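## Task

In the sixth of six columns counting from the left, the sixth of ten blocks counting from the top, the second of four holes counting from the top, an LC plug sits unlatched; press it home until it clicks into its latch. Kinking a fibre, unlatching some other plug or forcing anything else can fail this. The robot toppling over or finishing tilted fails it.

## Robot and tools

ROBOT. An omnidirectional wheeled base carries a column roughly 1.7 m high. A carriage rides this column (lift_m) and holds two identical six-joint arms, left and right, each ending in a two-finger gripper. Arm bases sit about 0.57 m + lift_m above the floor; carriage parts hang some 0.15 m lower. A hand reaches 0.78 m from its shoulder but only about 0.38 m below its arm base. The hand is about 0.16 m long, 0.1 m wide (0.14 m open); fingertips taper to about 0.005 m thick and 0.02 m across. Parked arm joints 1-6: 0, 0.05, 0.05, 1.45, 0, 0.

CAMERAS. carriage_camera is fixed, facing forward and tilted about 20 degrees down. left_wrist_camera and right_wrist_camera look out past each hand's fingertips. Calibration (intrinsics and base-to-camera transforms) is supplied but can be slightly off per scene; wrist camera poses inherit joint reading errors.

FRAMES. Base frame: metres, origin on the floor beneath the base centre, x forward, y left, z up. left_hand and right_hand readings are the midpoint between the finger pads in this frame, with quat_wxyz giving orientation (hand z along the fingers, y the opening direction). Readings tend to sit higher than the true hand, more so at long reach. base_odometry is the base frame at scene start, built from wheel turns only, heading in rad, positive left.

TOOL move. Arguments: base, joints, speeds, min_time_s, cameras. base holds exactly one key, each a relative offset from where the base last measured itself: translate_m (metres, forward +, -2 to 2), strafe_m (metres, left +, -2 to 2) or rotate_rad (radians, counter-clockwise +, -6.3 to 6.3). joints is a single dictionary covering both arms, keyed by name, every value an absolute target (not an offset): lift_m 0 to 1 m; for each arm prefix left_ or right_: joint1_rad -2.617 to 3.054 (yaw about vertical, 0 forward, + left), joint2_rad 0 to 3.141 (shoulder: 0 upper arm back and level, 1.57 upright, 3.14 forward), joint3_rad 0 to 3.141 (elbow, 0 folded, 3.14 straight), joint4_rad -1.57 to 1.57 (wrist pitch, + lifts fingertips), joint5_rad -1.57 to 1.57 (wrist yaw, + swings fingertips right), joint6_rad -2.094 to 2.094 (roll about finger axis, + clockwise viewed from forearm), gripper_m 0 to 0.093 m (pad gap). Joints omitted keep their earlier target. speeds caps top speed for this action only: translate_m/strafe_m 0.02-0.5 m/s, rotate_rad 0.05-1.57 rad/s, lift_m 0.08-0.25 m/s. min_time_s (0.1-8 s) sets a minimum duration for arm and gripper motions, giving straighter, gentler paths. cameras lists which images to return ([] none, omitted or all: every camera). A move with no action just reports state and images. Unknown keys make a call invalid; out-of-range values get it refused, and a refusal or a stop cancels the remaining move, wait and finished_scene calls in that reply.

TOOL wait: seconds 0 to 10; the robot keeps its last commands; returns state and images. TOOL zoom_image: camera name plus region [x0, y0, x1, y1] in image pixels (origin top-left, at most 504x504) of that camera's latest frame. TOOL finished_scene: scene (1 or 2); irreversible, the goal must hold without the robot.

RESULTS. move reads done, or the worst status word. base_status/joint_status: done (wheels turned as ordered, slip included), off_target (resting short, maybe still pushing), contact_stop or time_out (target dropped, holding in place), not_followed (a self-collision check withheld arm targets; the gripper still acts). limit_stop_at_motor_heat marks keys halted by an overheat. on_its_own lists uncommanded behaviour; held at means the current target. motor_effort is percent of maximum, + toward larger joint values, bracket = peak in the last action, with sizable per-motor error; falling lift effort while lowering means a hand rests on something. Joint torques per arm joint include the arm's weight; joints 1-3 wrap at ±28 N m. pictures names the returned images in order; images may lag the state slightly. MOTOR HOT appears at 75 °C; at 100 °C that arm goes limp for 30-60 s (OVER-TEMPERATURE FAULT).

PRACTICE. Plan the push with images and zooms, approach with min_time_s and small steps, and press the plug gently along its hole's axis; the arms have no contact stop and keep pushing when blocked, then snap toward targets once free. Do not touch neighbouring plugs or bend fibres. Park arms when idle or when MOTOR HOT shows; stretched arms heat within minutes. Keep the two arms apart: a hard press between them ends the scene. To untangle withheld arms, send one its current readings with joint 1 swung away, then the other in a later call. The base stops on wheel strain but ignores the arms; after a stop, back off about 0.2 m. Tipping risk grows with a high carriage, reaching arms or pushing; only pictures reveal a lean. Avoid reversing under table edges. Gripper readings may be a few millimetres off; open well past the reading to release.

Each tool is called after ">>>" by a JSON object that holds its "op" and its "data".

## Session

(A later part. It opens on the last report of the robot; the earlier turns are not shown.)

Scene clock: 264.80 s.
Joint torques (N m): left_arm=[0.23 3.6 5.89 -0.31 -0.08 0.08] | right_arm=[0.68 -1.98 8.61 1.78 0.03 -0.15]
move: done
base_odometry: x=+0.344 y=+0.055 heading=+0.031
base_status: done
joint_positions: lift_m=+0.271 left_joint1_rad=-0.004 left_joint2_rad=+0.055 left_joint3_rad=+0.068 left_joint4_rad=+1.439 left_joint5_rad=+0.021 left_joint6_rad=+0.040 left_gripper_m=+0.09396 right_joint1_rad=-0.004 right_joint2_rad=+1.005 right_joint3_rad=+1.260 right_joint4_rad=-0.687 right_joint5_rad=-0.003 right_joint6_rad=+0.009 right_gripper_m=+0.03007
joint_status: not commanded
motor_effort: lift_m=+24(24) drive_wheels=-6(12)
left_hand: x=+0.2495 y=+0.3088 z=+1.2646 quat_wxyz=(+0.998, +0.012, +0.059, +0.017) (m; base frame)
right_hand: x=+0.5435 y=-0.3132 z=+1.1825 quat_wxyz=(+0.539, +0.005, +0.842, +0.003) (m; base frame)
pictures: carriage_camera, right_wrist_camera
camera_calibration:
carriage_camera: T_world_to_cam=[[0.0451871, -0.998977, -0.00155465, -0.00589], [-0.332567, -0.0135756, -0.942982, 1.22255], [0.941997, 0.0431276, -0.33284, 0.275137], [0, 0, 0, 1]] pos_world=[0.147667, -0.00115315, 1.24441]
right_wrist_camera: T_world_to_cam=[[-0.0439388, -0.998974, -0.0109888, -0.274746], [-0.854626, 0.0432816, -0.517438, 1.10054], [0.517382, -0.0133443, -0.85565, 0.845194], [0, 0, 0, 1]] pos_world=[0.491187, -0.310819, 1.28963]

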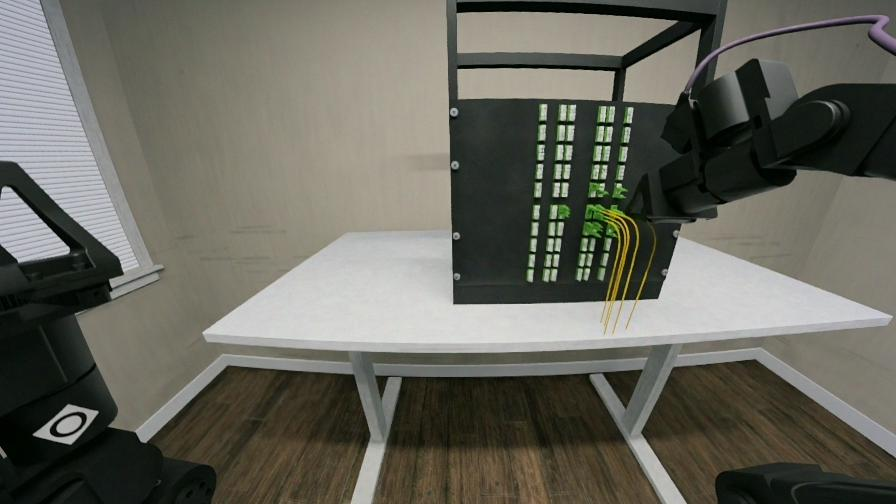

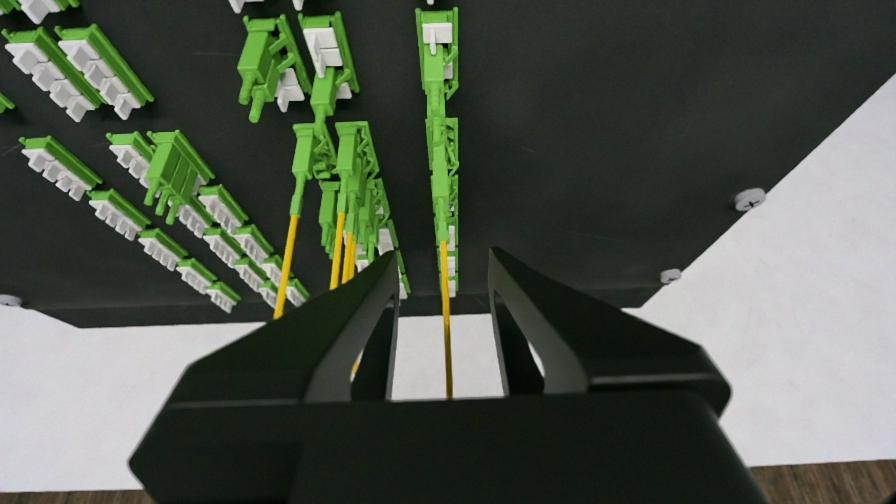

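>>> {"op": "move", "data": {"joints": {"right_gripper_m": 0.013}, "min_time_s": 1, "cameras": ["right_wrist_camera"]}}

>>> {"op": "zoom_image", "data": {"camera": "right_wrist_camera", "region": [360, 130, 540, 310]}}

Scene clock: 275.17 s.
Joint torques (N m): left_arm=[0.34 3.58 5.86 -0.32 -0.02 0.06] | right_arm=[0.68 -1.78 8.61 1.79 0.03 -0.15]
move: done
base_odometry: x=+0.344 y=+0.055 heading=+0.031
base_status: not commanded
joint_positions: lift_m=+0.271 left_joint1_rad=-0.004 left_joint2_rad=+0.055 left_joint3_rad=+0.068 left_joint4_rad=+1.439 left_joint5_rad=+0.021 left_joint6_rad=+0.040 left_gripper_m=+0.09396 right_joint1_rad=-0.004 right_joint2_rad=+1.005 right_joint3_rad=+1.260 right_joint4_rad=-0.687 right_joint5_rad=-0.003 right_joint6_rad=+0.009 right_gripper_m=+0.01308
joint_status: all done
motor_effort: lift_m=+24(24) drive_wheels=-6(6)
left_hand: x=+0.2495 y=+0.3088 z=+1.2646 quat_wxyz=(+0.998, +0.012, +0.059, +0.017) (m; base frame)
right_hand: x=+0.5435 y=-0.3132 z=+1.1825 quat_wxyz=(+0.539, +0.005, +0.842, +0.003) (m; base frame)
pictures: right_wrist_camera
camera_calibration:
right_wrist_camera: T_world_to_cam=[[-0.0439388, -0.998974, -0.0109888, -0.274746], [-0.854626, 0.0432816, -0.517438, 1.10054], [0.517382, -0.0133443, -0.85565, 0.845194], [0, 0, 0, 1]] pos_world=[0.491187, -0.310819, 1.28963]

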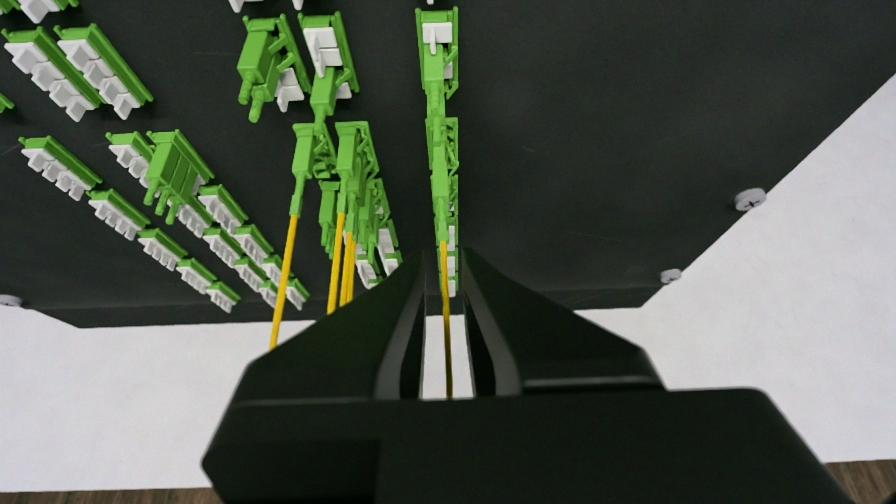

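Scaled by 2.800 from the camera's 896x504 image, which has a finer 1280x720 frame.

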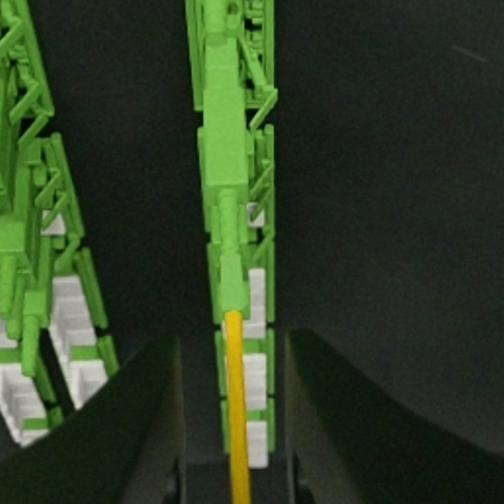

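>>> {"op": "move", "data": {"base": {"translate_m": 0.014}, "speeds": {"translate_m": 0.03}, "cameras": ["right_wrist_camera"]}}

>>> {"op": "zoom_image", "data": {"camera": "right_wrist_camera", "region": [360, 130, 540, 310]}}

Scene clock: 279.93 s.
Joint torques (N m): left_arm=[0.27 3.66 5.82 -0.28 0 0.14] | right_arm=[0.68 -1.95 8.61 1.79 0.03 -0.16]
move: done
base_odometry: x=+0.358 y=+0.056 heading=+0.031
base_status: done
joint_positions: lift_m=+0.271 left_joint1_rad=-0.004 left_joint2_rad=+0.055 left_joint3_rad=+0.068 left_joint4_rad=+1.439 left_joint5_rad=+0.021 left_joint6_rad=+0.040 left_gripper_m=+0.09396 right_joint1_rad=-0.004 right_joint2_rad=+1.006 right_joint3_rad=+1.260 right_joint4_rad=-0.688 right_joint5_rad=-0.003 right_joint6_rad=+0.009 right_gripper_m=+0.01307
joint_status: not commanded
motor_effort: lift_m=+24(25) drive_wheels=+4(12)
left_hand: x=+0.2495 y=+0.3088 z=+1.2646 quat_wxyz=(+0.998, +0.012, +0.059, +0.017) (m; base frame)
right_hand: x=+0.5438 y=-0.3132 z=+1.1821 quat_wxyz=(+0.538, +0.005, +0.843, +0.003) (m; base frame)
pictures: right_wrist_camera
camera_calibration:
right_wrist_camera: T_world_to_cam=[[-0.0439546, -0.998974, -0.0109231, -0.27481], [-0.855388, 0.0432809, -0.516177, 1.09942], [0.51612, -0.0133449, -0.856412, 0.846244], [0, 0, 0, 1]] pos_world=[0.491583, -0.310819, 1.28923]

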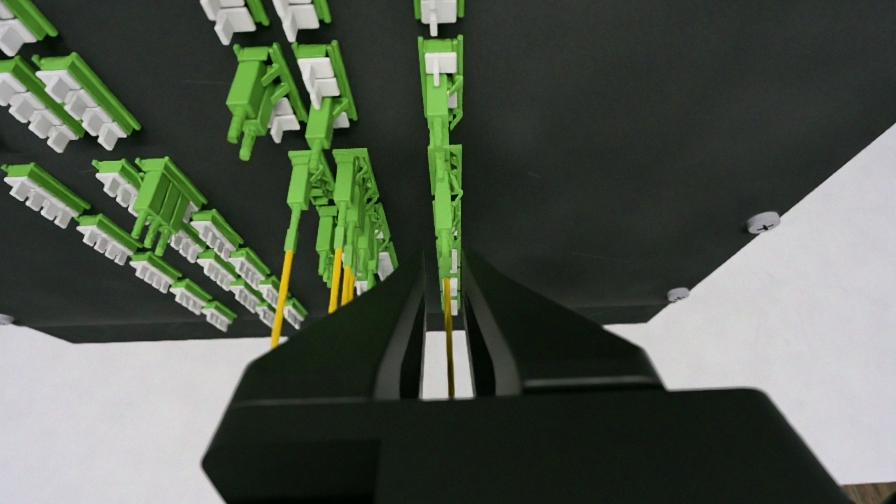

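Scaled by 2.800 from the camera's 896x504 image, which has a finer 1280x720 frame.

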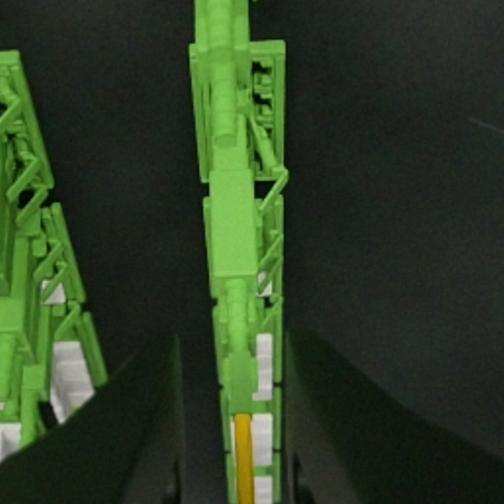

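>>> {"op": "move", "data": {"base": {"translate_m": 0.009}, "speeds": {"translate_m": 0.02}, "cameras": ["right_wrist_camera"]}}

>>> {"op": "zoom_image", "data": {"camera": "right_wrist_camera", "region": [390, 190, 500, 300]}}

Scene clock: 296.77 s.
Joint torques (N m): left_arm=[0.39 3.78 5.76 -0.33 -0.05 0.03] | right_arm=[0.66 -1.92 8.62 1.79 0.03 -0.15]
move: done
base_odometry: x=+0.367 y=+0.056 heading=+0.032
base_status: done
joint_positions: lift_m=+0.271 left_joint1_rad=-0.004 left_joint2_rad=+0.055 left_joint3_rad=+0.068 left_joint4_rad=+1.439 left_joint5_rad=+0.021 left_joint6_rad=+0.040 left_gripper_m=+0.09396 right_joint1_rad=-0.004 right_joint2_rad=+1.006 right_joint3_rad=+1.260 right_joint4_rad=-0.688 right_joint5_rad=-0.003 right_joint6_rad=+0.009 right_gripper_m=+0.01307
joint_status: not commanded
motor_effort: lift_m=+24(24) drive_wheels=-5(10)
left_hand: x=+0.2494 y=+0.3088 z=+1.2646 quat_wxyz=(+0.998, +0.012, +0.059, +0.017) (m; base frame)
right_hand: x=+0.5437 y=-0.3132 z=+1.1820 quat_wxyz=(+0.538, +0.005, +0.843, +0.003) (m; base frame)
pictures: right_wrist_camera
camera_calibration:
right_wrist_camera: T_world_to_cam=[[-0.0439579, -0.998974, -0.010907, -0.27483], [-0.855574, 0.0432802, -0.515869, 1.09911], [0.515812, -0.0133448, -0.856598, 0.846635], [0, 0, 0, 1]] pos_world=[0.491582, -0.310819, 1.28922]

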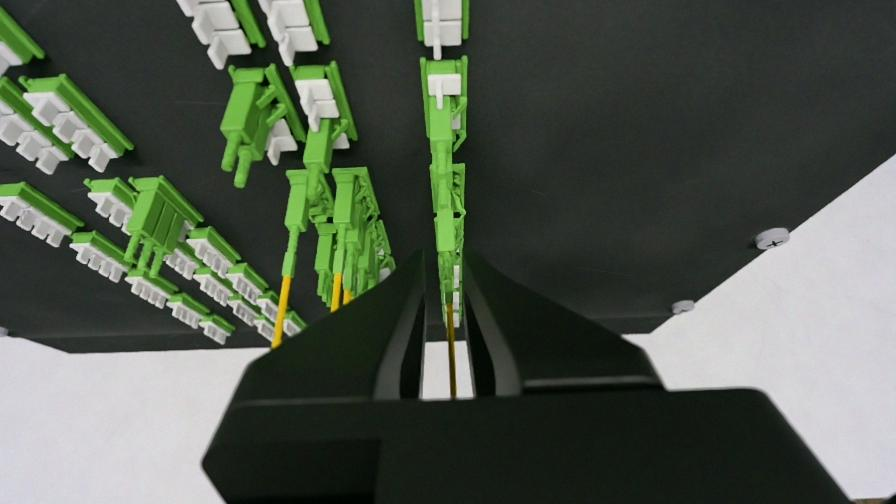

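Scaled by 4.582 from the camera's 896x504 image, which has a finer 1280x720 frame.

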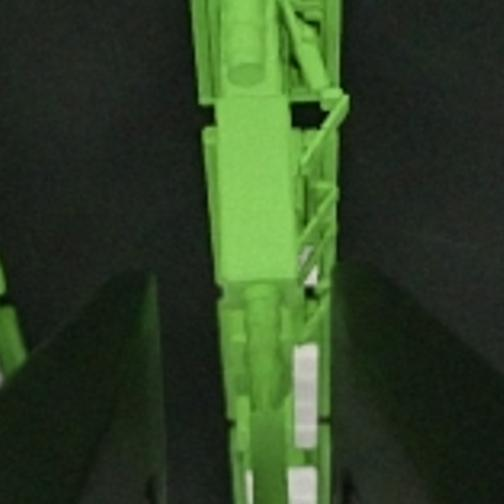

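>>> {"op": "move", "data": {"base": {"strafe_m": -0.0012}, "speeds": {"strafe_m": 0.02}, "cameras": ["right_wrist_camera"]}}

>>> {"op": "zoom_image", "data": {"camera": "right_wrist_camera", "region": [390, 190, 500, 300]}}

Scene clock: 304.57 s.
Joint torques (N m): left_arm=[0.29 3.86 5.81 -0.25 -0.01 0.11] | right_arm=[0.75 -1.94 8.65 1.83 0.04 -0.15]
move: done
base_odometry: x=+0.367 y=+0.055 heading=+0.032
base_status: done
joint_positions: lift_m=+0.271 left_joint1_rad=-0.004 left_joint2_rad=+0.055 left_joint3_rad=+0.068 left_joint4_rad=+1.439 left_joint5_rad=+0.021 left_joint6_rad=+0.040 left_gripper_m=+0.09396 right_joint1_rad=-0.004 right_joint2_rad=+1.006 right_joint3_rad=+1.260 right_joint4_rad=-0.688 right_joint5_rad=-0.003 right_joint6_rad=+0.009 right_gripper_m=+0.01307
joint_status: not commanded
motor_effort: lift_m=+24(24) drive_wheels=+3(5)
left_hand: x=+0.2494 y=+0.3088 z=+1.2646 quat_wxyz=(+0.998, +0.012, +0.059, +0.018) (m; base frame)
right_hand: x=+0.5437 y=-0.3131 z=+1.1820 quat_wxyz=(+0.538, +0.005, +0.843, +0.003) (m; base frame)
pictures: right_wrist_camera
camera_calibration:
right_wrist_camera: T_world_to_cam=[[-0.0435983, -0.998989, -0.0109227, -0.27489], [-0.85559, 0.0429804, -0.515866, 1.09901], [0.515814, -0.0131455, -0.8566, 0.846699], [0, 0, 0, 1]] pos_world=[0.491581, -0.310717, 1.28922]

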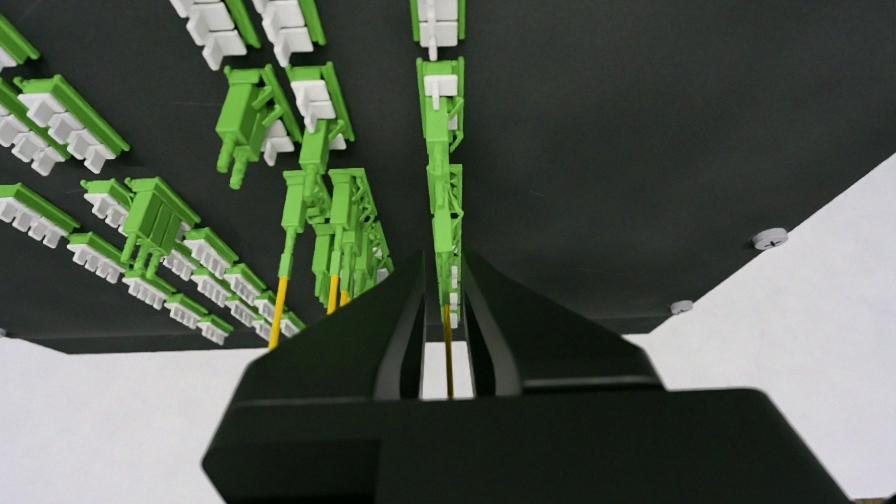

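Scaled by 4.582 from the camera's 896x504 image, which has a finer 1280x720 frame.

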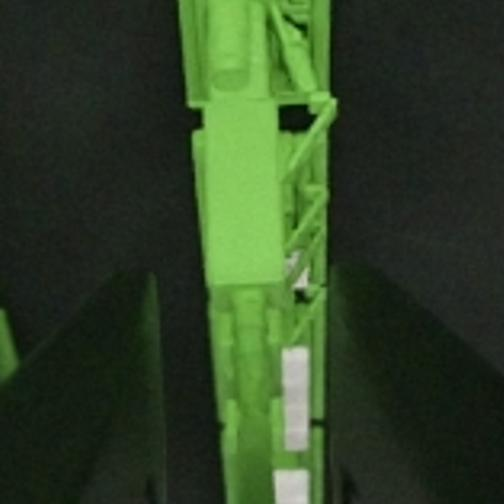

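>>> {"op": "move", "data": {"joints": {"right_gripper_m": 0.006}, "min_time_s": 1.5, "cameras": ["right_wrist_camera"]}}

>>> {"op": "zoom_image", "data": {"camera": "right_wrist_camera", "region": [390, 190, 500, 300]}}

Scene clock: 310.67 s.
Joint torques (N m): left_arm=[0.44 3.66 5.86 -0.33 -0.02 0.1] | right_arm=[0.65 -1.94 8.61 1.79 0.03 -0.16]
move: done
base_odometry: x=+0.367 y=+0.055 heading=+0.032
base_status: not commanded
joint_positions: lift_m=+0.271 left_joint1_rad=-0.004 left_joint2_rad=+0.055 left_joint3_rad=+0.068 left_joint4_rad=+1.439 left_joint5_rad=+0.021 left_joint6_rad=+0.040 left_gripper_m=+0.09396 right_joint1_rad=-0.004 right_joint2_rad=+1.006 right_joint3_rad=+1.260 right_joint4_rad=-0.688 right_joint5_rad=-0.003 right_joint6_rad=+0.009 right_gripper_m=+0.00608
joint_status: all done
motor_effort: lift_m=+24(25) drive_wheels=+3(3)
left_hand: x=+0.2494 y=+0.3088 z=+1.2646 quat_wxyz=(+0.998, +0.012, +0.059, +0.018) (m; base frame)
right_hand: x=+0.5437 y=-0.3131 z=+1.1820 quat_wxyz=(+0.538, +0.005, +0.843, +0.003) (m; base frame)
pictures: right_wrist_camera
camera_calibration:
right_wrist_camera: T_world_to_cam=[[-0.0435983, -0.998989, -0.0109227, -0.27489], [-0.85559, 0.0429804, -0.515866, 1.09901], [0.515814, -0.0131455, -0.8566, 0.846699], [0, 0, 0, 1]] pos_world=[0.491581, -0.310717, 1.28922]

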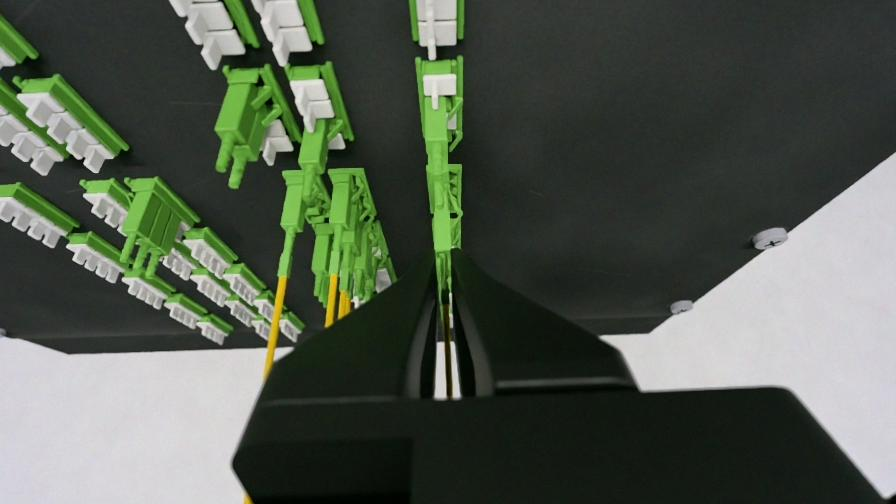

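Scaled by 4.582 from the camera's 896x504 image, which has a finer 1280x720 frame.

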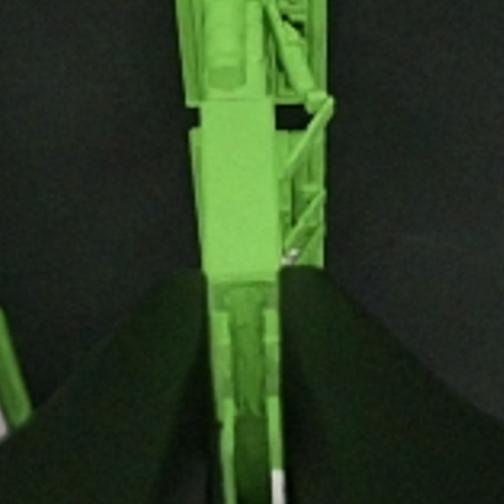

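>>> {"op": "move", "data": {"joints": {"right_gripper_m": 0.0045}, "min_time_s": 1, "cameras": ["right_wrist_camera"]}}

>>> {"op": "zoom_image", "data": {"camera": "right_wrist_camera", "region": [390, 190, 500, 300]}}

Scene clock: 318.43 s.
Joint torques (N m): left_arm=[0.17 3.6 5.7 -0.32 0.01 0.09] | right_arm=[0.65 -1.94 8.61 1.79 0.03 -0.16]
move: done
base_odometry: x=+0.367 y=+0.055 heading=+0.032
base_status: not commanded
joint_positions: lift_m=+0.271 left_joint1_rad=-0.004 left_joint2_rad=+0.055 left_joint3_rad=+0.068 left_joint4_rad=+1.439 left_joint5_rad=+0.021 left_joint6_rad=+0.040 left_gripper_m=+0.09396 right_joint1_rad=-0.004 right_joint2_rad=+1.006 right_joint3_rad=+1.260 right_joint4_rad=-0.688 right_joint5_rad=-0.003 right_joint6_rad=+0.009 right_gripper_m=+0.00457
joint_status: all done
motor_effort: lift_m=+24(24) drive_wheels=+3(3)
left_hand: x=+0.2494 y=+0.3088 z=+1.2646 quat_wxyz=(+0.998, +0.012, +0.059, +0.018) (m; base frame)
right_hand: x=+0.5437 y=-0.3131 z=+1.1820 quat_wxyz=(+0.538, +0.005, +0.843, +0.003) (m; base frame)
pictures: right_wrist_camera
camera_calibration:
right_wrist_camera: T_world_to_cam=[[-0.0435983, -0.998989, -0.0109227, -0.27489], [-0.85559, 0.0429804, -0.515866, 1.09901], [0.515814, -0.0131455, -0.8566, 0.846699], [0, 0, 0, 1]] pos_world=[0.491581, -0.310717, 1.28922]

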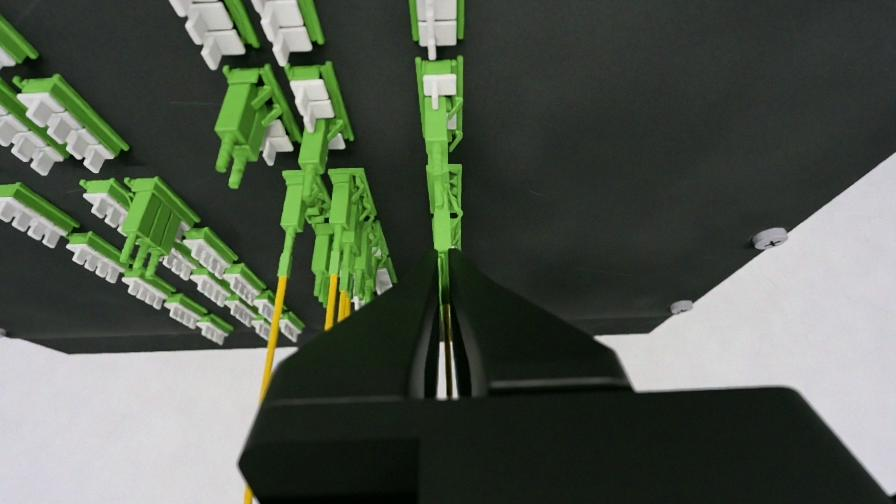

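Scaled by 4.582 from the camera's 896x504 image, which has a finer 1280x720 frame.

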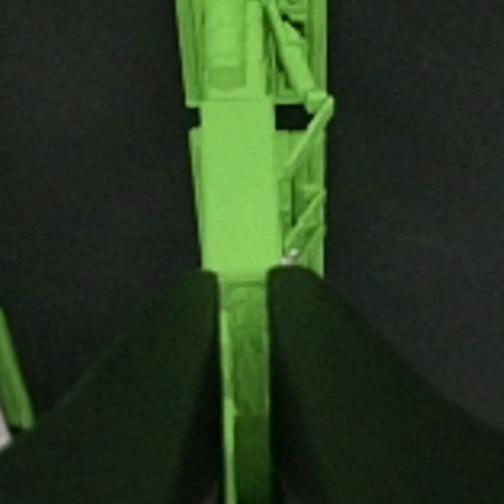

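>>> {"op": "move", "data": {"base": {"translate_m": 0.004}, "speeds": {"translate_m": 0.02}, "cameras": ["right_wrist_camera"]}}

>>> {"op": "zoom_image", "data": {"camera": "right_wrist_camera", "region": [390, 190, 500, 300]}}

Scene clock: 329.53 s.
Joint torques (N m): left_arm=[0.35 3.69 5.91 -0.34 -0.02 0.08] | right_arm=[0.66 -1.92 8.62 1.79 0.03 -0.15]
move: done
base_odometry: x=+0.371 y=+0.056 heading=+0.033
base_status: done
joint_positions: lift_m=+0.271 left_joint1_rad=-0.004 left_joint2_rad=+0.055 left_joint3_rad=+0.068 left_joint4_rad=+1.439 left_joint5_rad=+0.021 left_joint6_rad=+0.040 left_gripper_m=+0.09396 right_joint1_rad=-0.004 right_joint2_rad=+1.006 right_joint3_rad=+1.260 right_joint4_rad=-0.688 right_joint5_rad=-0.003 right_joint6_rad=+0.009 right_gripper_m=+0.00457
joint_status: not commanded
motor_effort: lift_m=+24(24) drive_wheels=-5(14)
left_hand: x=+0.2494 y=+0.3088 z=+1.2646 quat_wxyz=(+0.998, +0.012, +0.059, +0.018) (m; base frame)
right_hand: x=+0.5437 y=-0.3131 z=+1.1820 quat_wxyz=(+0.538, +0.005, +0.843, +0.003) (m; base frame)
pictures: right_wrist_camera
camera_calibration:
right_wrist_camera: T_world_to_cam=[[-0.0435983, -0.998989, -0.0109227, -0.27489], [-0.85559, 0.0429804, -0.515866, 1.09901], [0.515814, -0.0131455, -0.8566, 0.846699], [0, 0, 0, 1]] pos_world=[0.491581, -0.310717, 1.28922]

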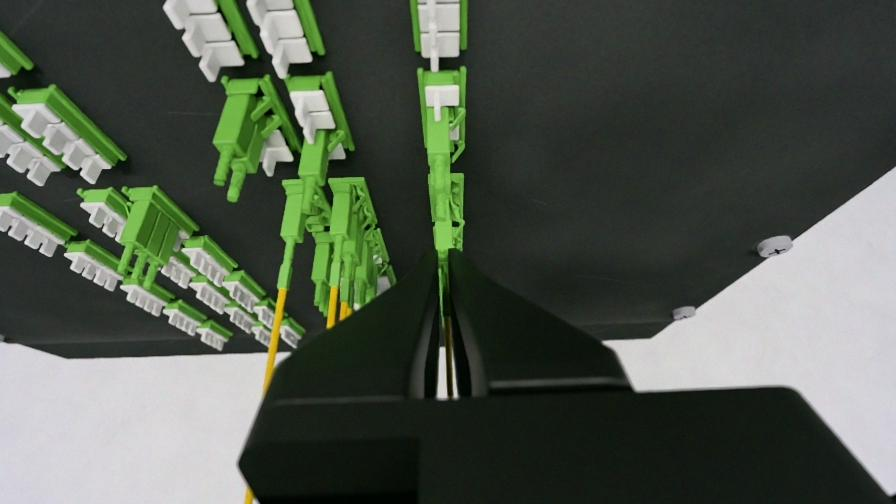

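Scaled by 4.582 from the camera's 896x504 image, which has a finer 1280x720 frame.

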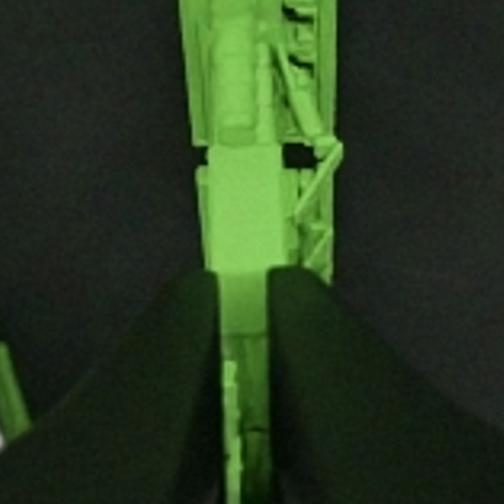

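>>> {"op": "move", "data": {"base": {"translate_m": 0.003}, "speeds": {"translate_m": 0.02}, "cameras": ["right_wrist_camera"]}}

>>> {"op": "zoom_image", "data": {"camera": "right_wrist_camera", "region": [390, 190, 500, 300]}}

Scene clock: 334.17 s.
Joint torques (N m): left_arm=[0.32 3.71 5.96 -0.29 -0.03 0.06] | right_arm=[0.65 -1.81 8.46 1.8 0.03 -0.15]
move: done
base_odometry: x=+0.374 y=+0.056 heading=+0.033
base_status: done
joint_positions: lift_m=+0.271 left_joint1_rad=-0.004 left_joint2_rad=+0.055 left_joint3_rad=+0.068 left_joint4_rad=+1.439 left_joint5_rad=+0.021 left_joint6_rad=+0.040 left_gripper_m=+0.09396 right_joint1_rad=-0.004 right_joint2_rad=+1.006 right_joint3_rad=+1.260 right_joint4_rad=-0.687 right_joint5_rad=-0.003 right_joint6_rad=+0.009 right_gripper_m=+0.00457
joint_status: not commanded
motor_effort: lift_m=+24(24) drive_wheels=-4(12)
left_hand: x=+0.2494 y=+0.3088 z=+1.2646 quat_wxyz=(+0.998, +0.012, +0.059, +0.018) (m; base frame)
right_hand: x=+0.5438 y=-0.3131 z=+1.1822 quat_wxyz=(+0.539, +0.005, +0.843, +0.003) (m; base frame)
pictures: right_wrist_camera
camera_calibration:
right_wrist_camera: T_world_to_cam=[[-0.0435871, -0.998989, -0.0109727, -0.274829], [-0.855015, 0.042982, -0.516819, 1.10002], [0.516769, -0.0131448, -0.856024, 0.845577], [0, 0, 0, 1]] pos_world=[0.491584, -0.310717, 1.28933]

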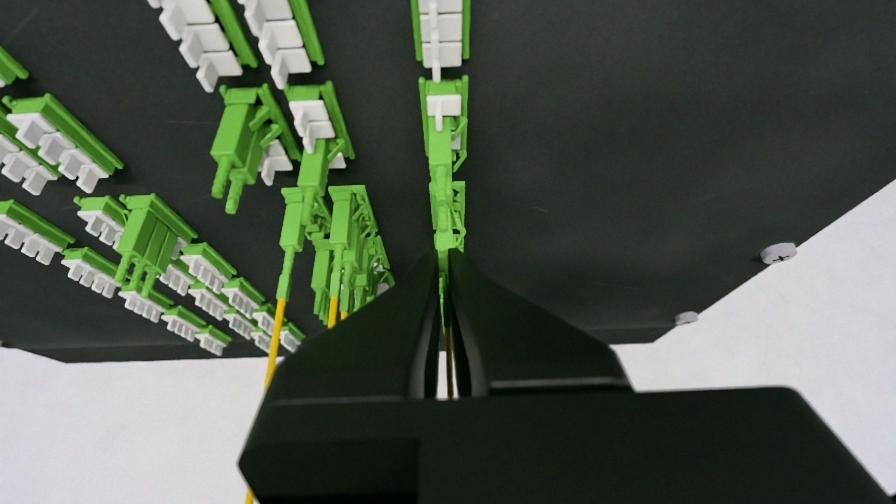

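Scaled by 4.582 from the camera's 896x504 image, which has a finer 1280x720 frame.

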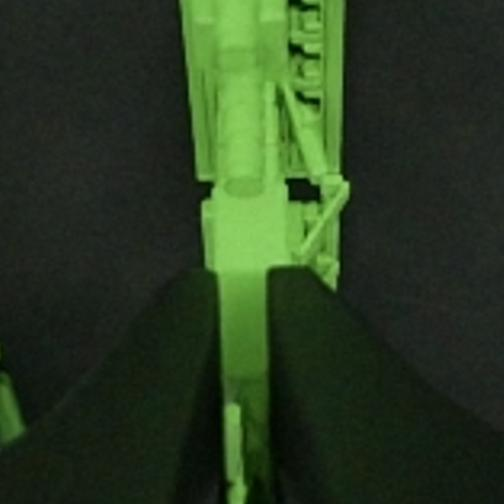

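>>> {"op": "move", "data": {"base": {"translate_m": -0.009}, "speeds": {"translate_m": 0.03}, "cameras": []}}

>>> {"op": "move", "data": {"joints": {"lift_m": 0.266}, "speeds": {"lift_m": 0.08}, "cameras": ["right_wrist_camera"]}}

>>> {"op": "zoom_image", "data": {"camera": "right_wrist_camera", "region": [390, 190, 500, 300]}}

Scene clock: 347.90 s.
Joint torques (N m): left_arm=[0.36 3.69 5.83 -0.31 0.03 0.07] | right_arm=[0.64 -1.78 8.76 1.83 0.03 -0.15]
move: done
base_odometry: x=+0.365 y=+0.056 heading=+0.033
base_status: done
joint_positions: lift_m=+0.271 left_joint1_rad=-0.004 left_joint2_rad=+0.055 left_joint3_rad=+0.068 left_joint4_rad=+1.439 left_joint5_rad=+0.021 left_joint6_rad=+0.040 left_gripper_m=+0.09396 right_joint1_rad=-0.004 right_joint2_rad=+1.006 right_joint3_rad=+1.260 right_joint4_rad=-0.687 right_joint5_rad=-0.003 right_joint6_rad=+0.009 right_gripper_m=+0.00457
joint_status: not commanded
motor_effort: lift_m=+24(24) drive_wheels=+0(12)
left_hand: x=+0.2495 y=+0.3088 z=+1.2646 quat_wxyz=(+0.998, +0.012, +0.059, +0.018) (m; base frame)
right_hand: x=+0.5438 y=-0.3131 z=+1.1821 quat_wxyz=(+0.538, +0.005, +0.843, +0.003) (m; base frame)
pictures: none
No camera images: "cameras" was empty.

Scene clock: 348.33 s.
Joint torques (N m): left_arm=[0.16 3.71 5.75 -0.32 0.02 0.08] | right_arm=[0.65 -1.78 8.62 1.71 0.02 -0.16]
move: done
base_odometry: x=+0.365 y=+0.056 heading=+0.033
base_status: not commanded
joint_positions: lift_m=+0.266 left_joint1_rad=-0.004 left_joint2_rad=+0.055 left_joint3_rad=+0.068 left_joint4_rad=+1.439 left_joint5_rad=+0.021 left_joint6_rad=+0.040 left_gripper_m=+0.09396 right_joint1_rad=-0.004 right_joint2_rad=+1.005 right_joint3_rad=+1.260 right_joint4_rad=-0.678 right_joint5_rad=-0.003 right_joint6_rad=+0.009 right_gripper_m=+0.00457
joint_status: all done
motor_effort: lift_m=+18(23) drive_wheels=-1(1)
left_hand: x=+0.2495 y=+0.3088 z=+1.2604 quat_wxyz=(+0.998, +0.012, +0.059, +0.018) (m; base frame)
right_hand: x=+0.5445 y=-0.3131 z=+1.1804 quat_wxyz=(+0.543, +0.005, +0.840, +0.003) (m; base frame)
pictures: right_wrist_camera
camera_calibration:
right_wrist_camera: T_world_to_cam=[[-0.0434713, -0.998989, -0.0114221, -0.274354], [-0.849634, 0.0429818, -0.525619, 1.10708], [0.525579, -0.0131448, -0.850643, 0.832549], [0, 0, 0, 1]] pos_world=[0.491113, -0.310717, 1.28697]

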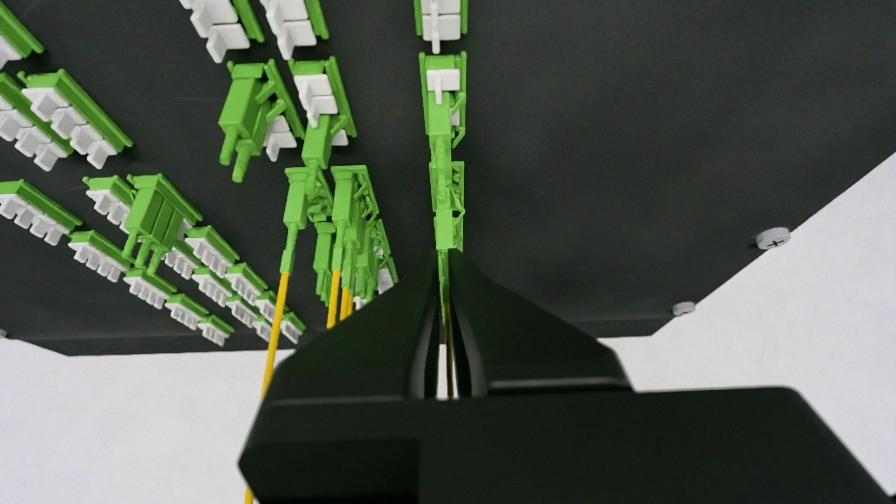

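Scaled by 4.582 from the camera's 896x504 image, which has a finer 1280x720 frame.

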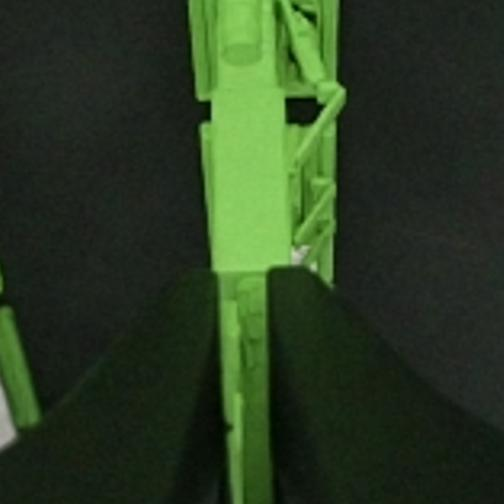

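>>> {"op": "move", "data": {"joints": {"right_joint4_rad": -0.715}, "min_time_s": 1, "cameras": ["right_wrist_camera"]}}

>>> {"op": "zoom_image", "data": {"camera": "right_wrist_camera", "region": [390, 190, 500, 300]}}

Scene clock: 354.27 s.
Joint torques (N m): left_arm=[0.2 3.84 5.82 -0.34 -0.05 0.1] | right_arm=[0.64 -1.8 8.61 1.54 0.03 -0.15]
move: done
base_odometry: x=+0.365 y=+0.056 heading=+0.033
base_status: not commanded
joint_positions: lift_m=+0.266 left_joint1_rad=-0.004 left_joint2_rad=+0.055 left_joint3_rad=+0.068 left_joint4_rad=+1.439 left_joint5_rad=+0.021 left_joint6_rad=+0.040 left_gripper_m=+0.09396 right_joint1_rad=-0.004 right_joint2_rad=+1.005 right_joint3_rad=+1.260 right_joint4_rad=-0.678 right_joint5_rad=-0.003 right_joint6_rad=+0.009 right_gripper_m=+0.00457
joint_status: all done
motor_effort: lift_m=+18(18) drive_wheels=-1(1)
left_hand: x=+0.2495 y=+0.3088 z=+1.2604 quat_wxyz=(+0.998, +0.012, +0.059, +0.018) (m; base frame)
right_hand: x=+0.5445 y=-0.3131 z=+1.1804 quat_wxyz=(+0.543, +0.005, +0.840, +0.003) (m; base frame)
pictures: right_wrist_camera
camera_calibration:
right_wrist_camera: T_world_to_cam=[[-0.0434713, -0.998989, -0.0114221, -0.274354], [-0.849634, 0.0429818, -0.525619, 1.10708], [0.525579, -0.0131448, -0.850643, 0.832549], [0, 0, 0, 1]] pos_world=[0.491113, -0.310717, 1.28697]

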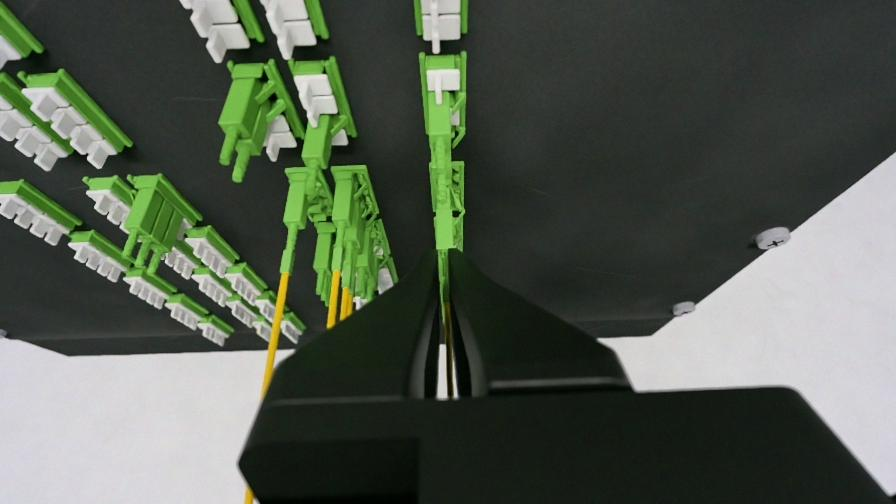

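Scaled by 4.582 from the camera's 896x504 image, which has a finer 1280x720 frame.

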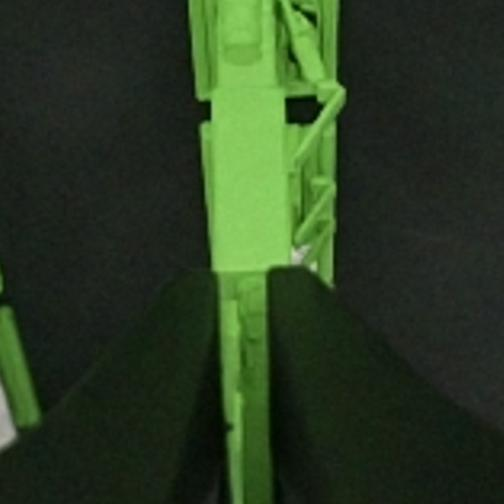

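>>> {"op": "move", "data": {"joints": {"lift_m": 0.2615}, "speeds": {"lift_m": 0.08}, "cameras": ["right_wrist_camera"]}}

>>> {"op": "zoom_image", "data": {"camera": "right_wrist_camera", "region": [390, 190, 500, 300]}}

Scene clock: 357.53 s.
Joint torques (N m): left_arm=[0.02 3.52 5.57 -0.36 -0.02 0.11] | right_arm=[0.65 -1.39 8.66 1.49 0.03 -0.15]
move: done
base_odometry: x=+0.365 y=+0.056 heading=+0.033
base_status: not commanded
joint_positions: lift_m=+0.262 left_joint1_rad=-0.004 left_joint2_rad=+0.055 left_joint3_rad=+0.068 left_joint4_rad=+1.439 left_joint5_rad=+0.021 left_joint6_rad=+0.040 left_gripper_m=+0.09396 right_joint1_rad=-0.004 right_joint2_rad=+1.001 right_joint3_rad=+1.260 right_joint4_rad=-0.669 right_joint5_rad=-0.003 right_joint6_rad=+0.009 right_gripper_m=+0.00457
joint_status: all done
motor_effort: lift_m=+18(19) drive_wheels=-1(1)
left_hand: x=+0.2495 y=+0.3088 z=+1.2559 quat_wxyz=(+0.998, +0.012, +0.059, +0.018) (m; base frame)
right_hand: x=+0.5443 y=-0.3131 z=+1.1793 quat_wxyz=(+0.549, +0.005, +0.836, +0.003) (m; base frame)
pictures: right_wrist_camera
camera_calibration:
right_wrist_camera: T_world_to_cam=[[-0.0432792, -0.998992, -0.01188, -0.273953], [-0.842323, 0.042881, -0.537265, 1.1161], [0.537233, -0.0132456, -0.84333, 0.816804], [0, 0, 0, 1]] pos_world=[0.48945, -0.310718, 1.28522]

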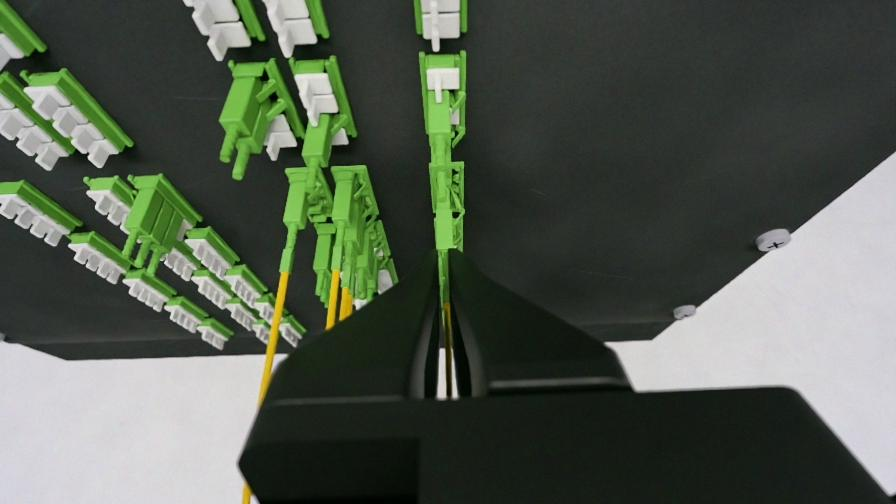

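Scaled by 4.582 from the camera's 896x504 image, which has a finer 1280x720 frame.

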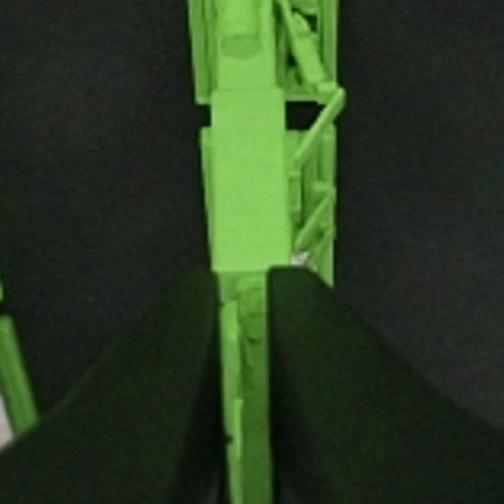

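>>> {"op": "move", "data": {"joints": {"lift_m": 0.268}, "speeds": {"lift_m": 0.08}, "cameras": []}}

>>> {"op": "move", "data": {"joints": {"right_gripper_m": 0.015}, "min_time_s": 1, "cameras": []}}

>>> {"op": "move", "data": {"base": {"translate_m": -0.012}, "joints": {"lift_m": 0.266}, "speeds": {"translate_m": 0.03, "lift_m": 0.08}, "cameras": ["right_wrist_camera"]}}

>>> {"op": "zoom_image", "data": {"camera": "right_wrist_camera", "region": [390, 190, 500, 300]}}

Scene clock: 378.07 s.
Joint torques (N m): left_arm=[0.28 3.73 5.78 -0.29 -0.06 0.07] | right_arm=[0.65 -1.52 8.61 1.6 0.03 -0.15]
move: done
base_odometry: x=+0.365 y=+0.056 heading=+0.033
base_status: not commanded
joint_positions: lift_m=+0.268 left_joint1_rad=-0.004 left_joint2_rad=+0.055 left_joint3_rad=+0.068 left_joint4_rad=+1.439 left_joint5_rad=+0.021 left_joint6_rad=+0.040 left_gripper_m=+0.09396 right_joint1_rad=-0.004 right_joint2_rad=+1.002 right_joint3_rad=+1.260 right_joint4_rad=-0.687 right_joint5_rad=-0.003 right_joint6_rad=+0.009 right_gripper_m=+0.00457
joint_status: all done
motor_effort: lift_m=+24(28) drive_wheels=-1(1)
left_hand: x=+0.2495 y=+0.3088 z=+1.2616 quat_wxyz=(+0.998, +0.012, +0.059, +0.018) (m; base frame)
right_hand: x=+0.5430 y=-0.3131 z=+1.1805 quat_wxyz=(+0.540, +0.005, +0.841, +0.003) (m; base frame)
pictures: none
No camera images: "cameras" was empty.

Scene clock: 379.37 s.
Joint torques (N m): left_arm=[0.08 3.67 6 -0.29 -0.04 0.11] | right_arm=[0.65 -1.55 8.58 1.73 0.03 -0.15]
move: done
base_odometry: x=+0.365 y=+0.056 heading=+0.033
base_status: not commanded
joint_positions: lift_m=+0.268 left_joint1_rad=-0.004 left_joint2_rad=+0.055 left_joint3_rad=+0.068 left_joint4_rad=+1.439 left_joint5_rad=+0.021 left_joint6_rad=+0.040 left_gripper_m=+0.09396 right_joint1_rad=-0.004 right_joint2_rad=+1.002 right_joint3_rad=+1.260 right_joint4_rad=-0.698 right_joint5_rad=-0.003 right_joint6_rad=+0.009 right_gripper_m=+0.01492
joint_status: all done
motor_effort: lift_m=+24(24) drive_wheels=+0(1)
left_hand: x=+0.2495 y=+0.3088 z=+1.2616 quat_wxyz=(+0.998, +0.012, +0.059, +0.018) (m; base frame)
right_hand: x=+0.5418 y=-0.3131 z=+1.1780 quat_wxyz=(+0.536, +0.005, +0.845, +0.003) (m; base frame)
pictures: none
No camera images: "cameras" was empty.

Scene clock: 380.27 s.
Joint torques (N m): left_arm=[0.24 3.9 5.78 -0.34 -0.03 0.1] | right_arm=[0.64 -1.87 8.46 1.79 0.03 -0.15]
move: done
base_odometry: x=+0.353 y=+0.055 heading=+0.033
base_status: done
joint_positions: lift_m=+0.266 left_joint1_rad=-0.004 left_joint2_rad=+0.055 left_joint3_rad=+0.068 left_joint4_rad=+1.439 left_joint5_rad=+0.021 left_joint6_rad=+0.040 left_gripper_m=+0.09396 right_joint1_rad=-0.004 right_joint2_rad=+1.006 right_joint3_rad=+1.260 right_joint4_rad=-0.702 right_joint5_rad=-0.003 right_joint6_rad=+0.009 right_gripper_m=+0.01492
joint_status: all done
motor_effort: lift_m=+18(20) drive_wheels=+3(10)
left_hand: x=+0.2495 y=+0.3088 z=+1.2604 quat_wxyz=(+0.998, +0.012, +0.059, +0.018) (m; base frame)
right_hand: x=+0.5421 y=-0.3131 z=+1.1748 quat_wxyz=(+0.532, +0.005, +0.846, +0.003) (m; base frame)
pictures: right_wrist_camera
camera_calibration:
right_wrist_camera: T_world_to_cam=[[-0.0436924, -0.998991, -0.0104247, -0.275563], [-0.862434, 0.0429828, -0.504341, 1.08406], [0.50428, -0.0130453, -0.863442, 0.85577], [0, 0, 0, 1]] pos_world=[0.491343, -0.310717, 1.28277]

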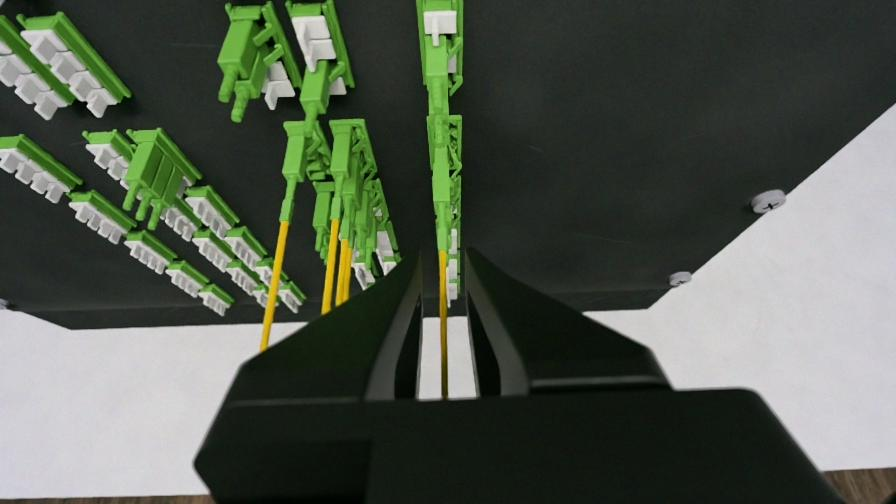

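Scaled by 4.582 from the camera's 896x504 image, which has a finer 1280x720 frame.

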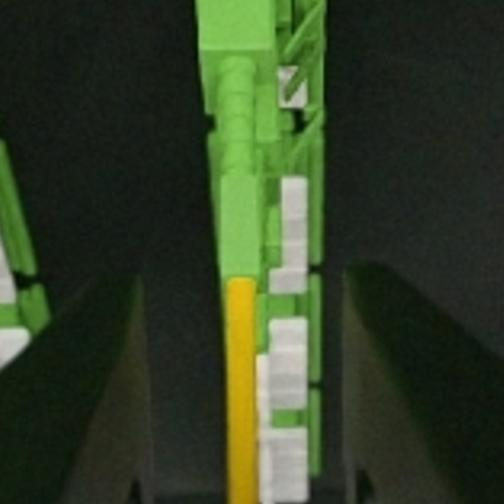

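>>> {"op": "move", "data": {"base": {"translate_m": 0.014}, "speeds": {"translate_m": 0.02}, "cameras": ["right_wrist_camera"]}}

>>> {"op": "zoom_image", "data": {"camera": "right_wrist_camera", "region": [390, 190, 500, 300]}}

Scene clock: 387.57 s.
Joint torques (N m): left_arm=[0.24 3.66 5.85 -0.32 -0.01 0.1] | right_arm=[0.65 -1.92 8.66 1.74 0.03 -0.15]
move: done
base_odometry: x=+0.367 y=+0.056 heading=+0.033
base_status: done
joint_positions: lift_m=+0.266 left_joint1_rad=-0.004 left_joint2_rad=+0.055 left_joint3_rad=+0.068 left_joint4_rad=+1.439 left_joint5_rad=+0.021 left_joint6_rad=+0.040 left_gripper_m=+0.09396 right_joint1_rad=-0.004 right_joint2_rad=+1.006 right_joint3_rad=+1.260 right_joint4_rad=-0.703 right_joint5_rad=-0.003 right_joint6_rad=+0.009 right_gripper_m=+0.01492
joint_status: not commanded
motor_effort: lift_m=+18(18) drive_wheels=+2(13)
left_hand: x=+0.2495 y=+0.3088 z=+1.2604 quat_wxyz=(+0.998, +0.012, +0.059, +0.018) (m; base frame)
right_hand: x=+0.5420 y=-0.3131 z=+1.1745 quat_wxyz=(+0.532, +0.005, +0.847, +0.003) (m; base frame)
pictures: right_wrist_camera
camera_calibration:
right_wrist_camera: T_world_to_cam=[[-0.043707, -0.998991, -0.0103575, -0.275641], [-0.863203, 0.0429815, -0.503024, 1.08268], [0.502962, -0.013045, -0.86421, 0.857091], [0, 0, 0, 1]] pos_world=[0.491439, -0.310717, 1.28246]

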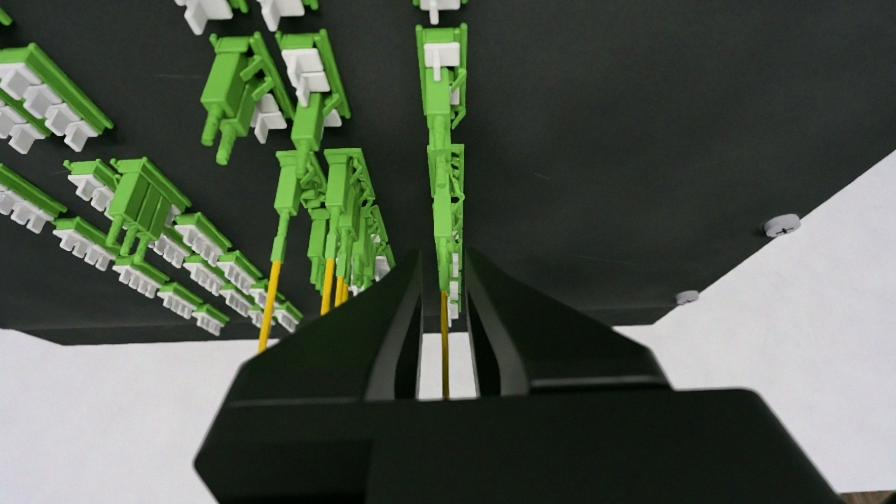

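Scaled by 4.582 from the camera's 896x504 image, which has a finer 1280x720 frame.

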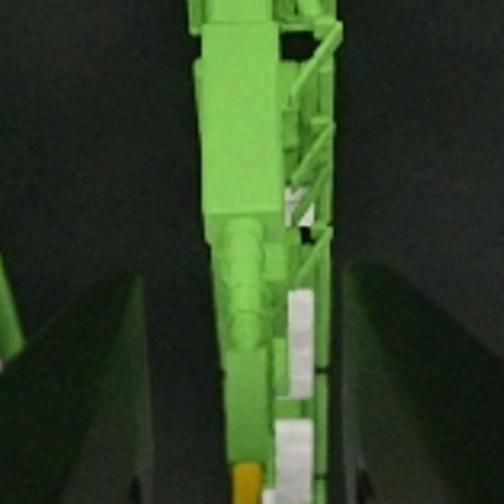

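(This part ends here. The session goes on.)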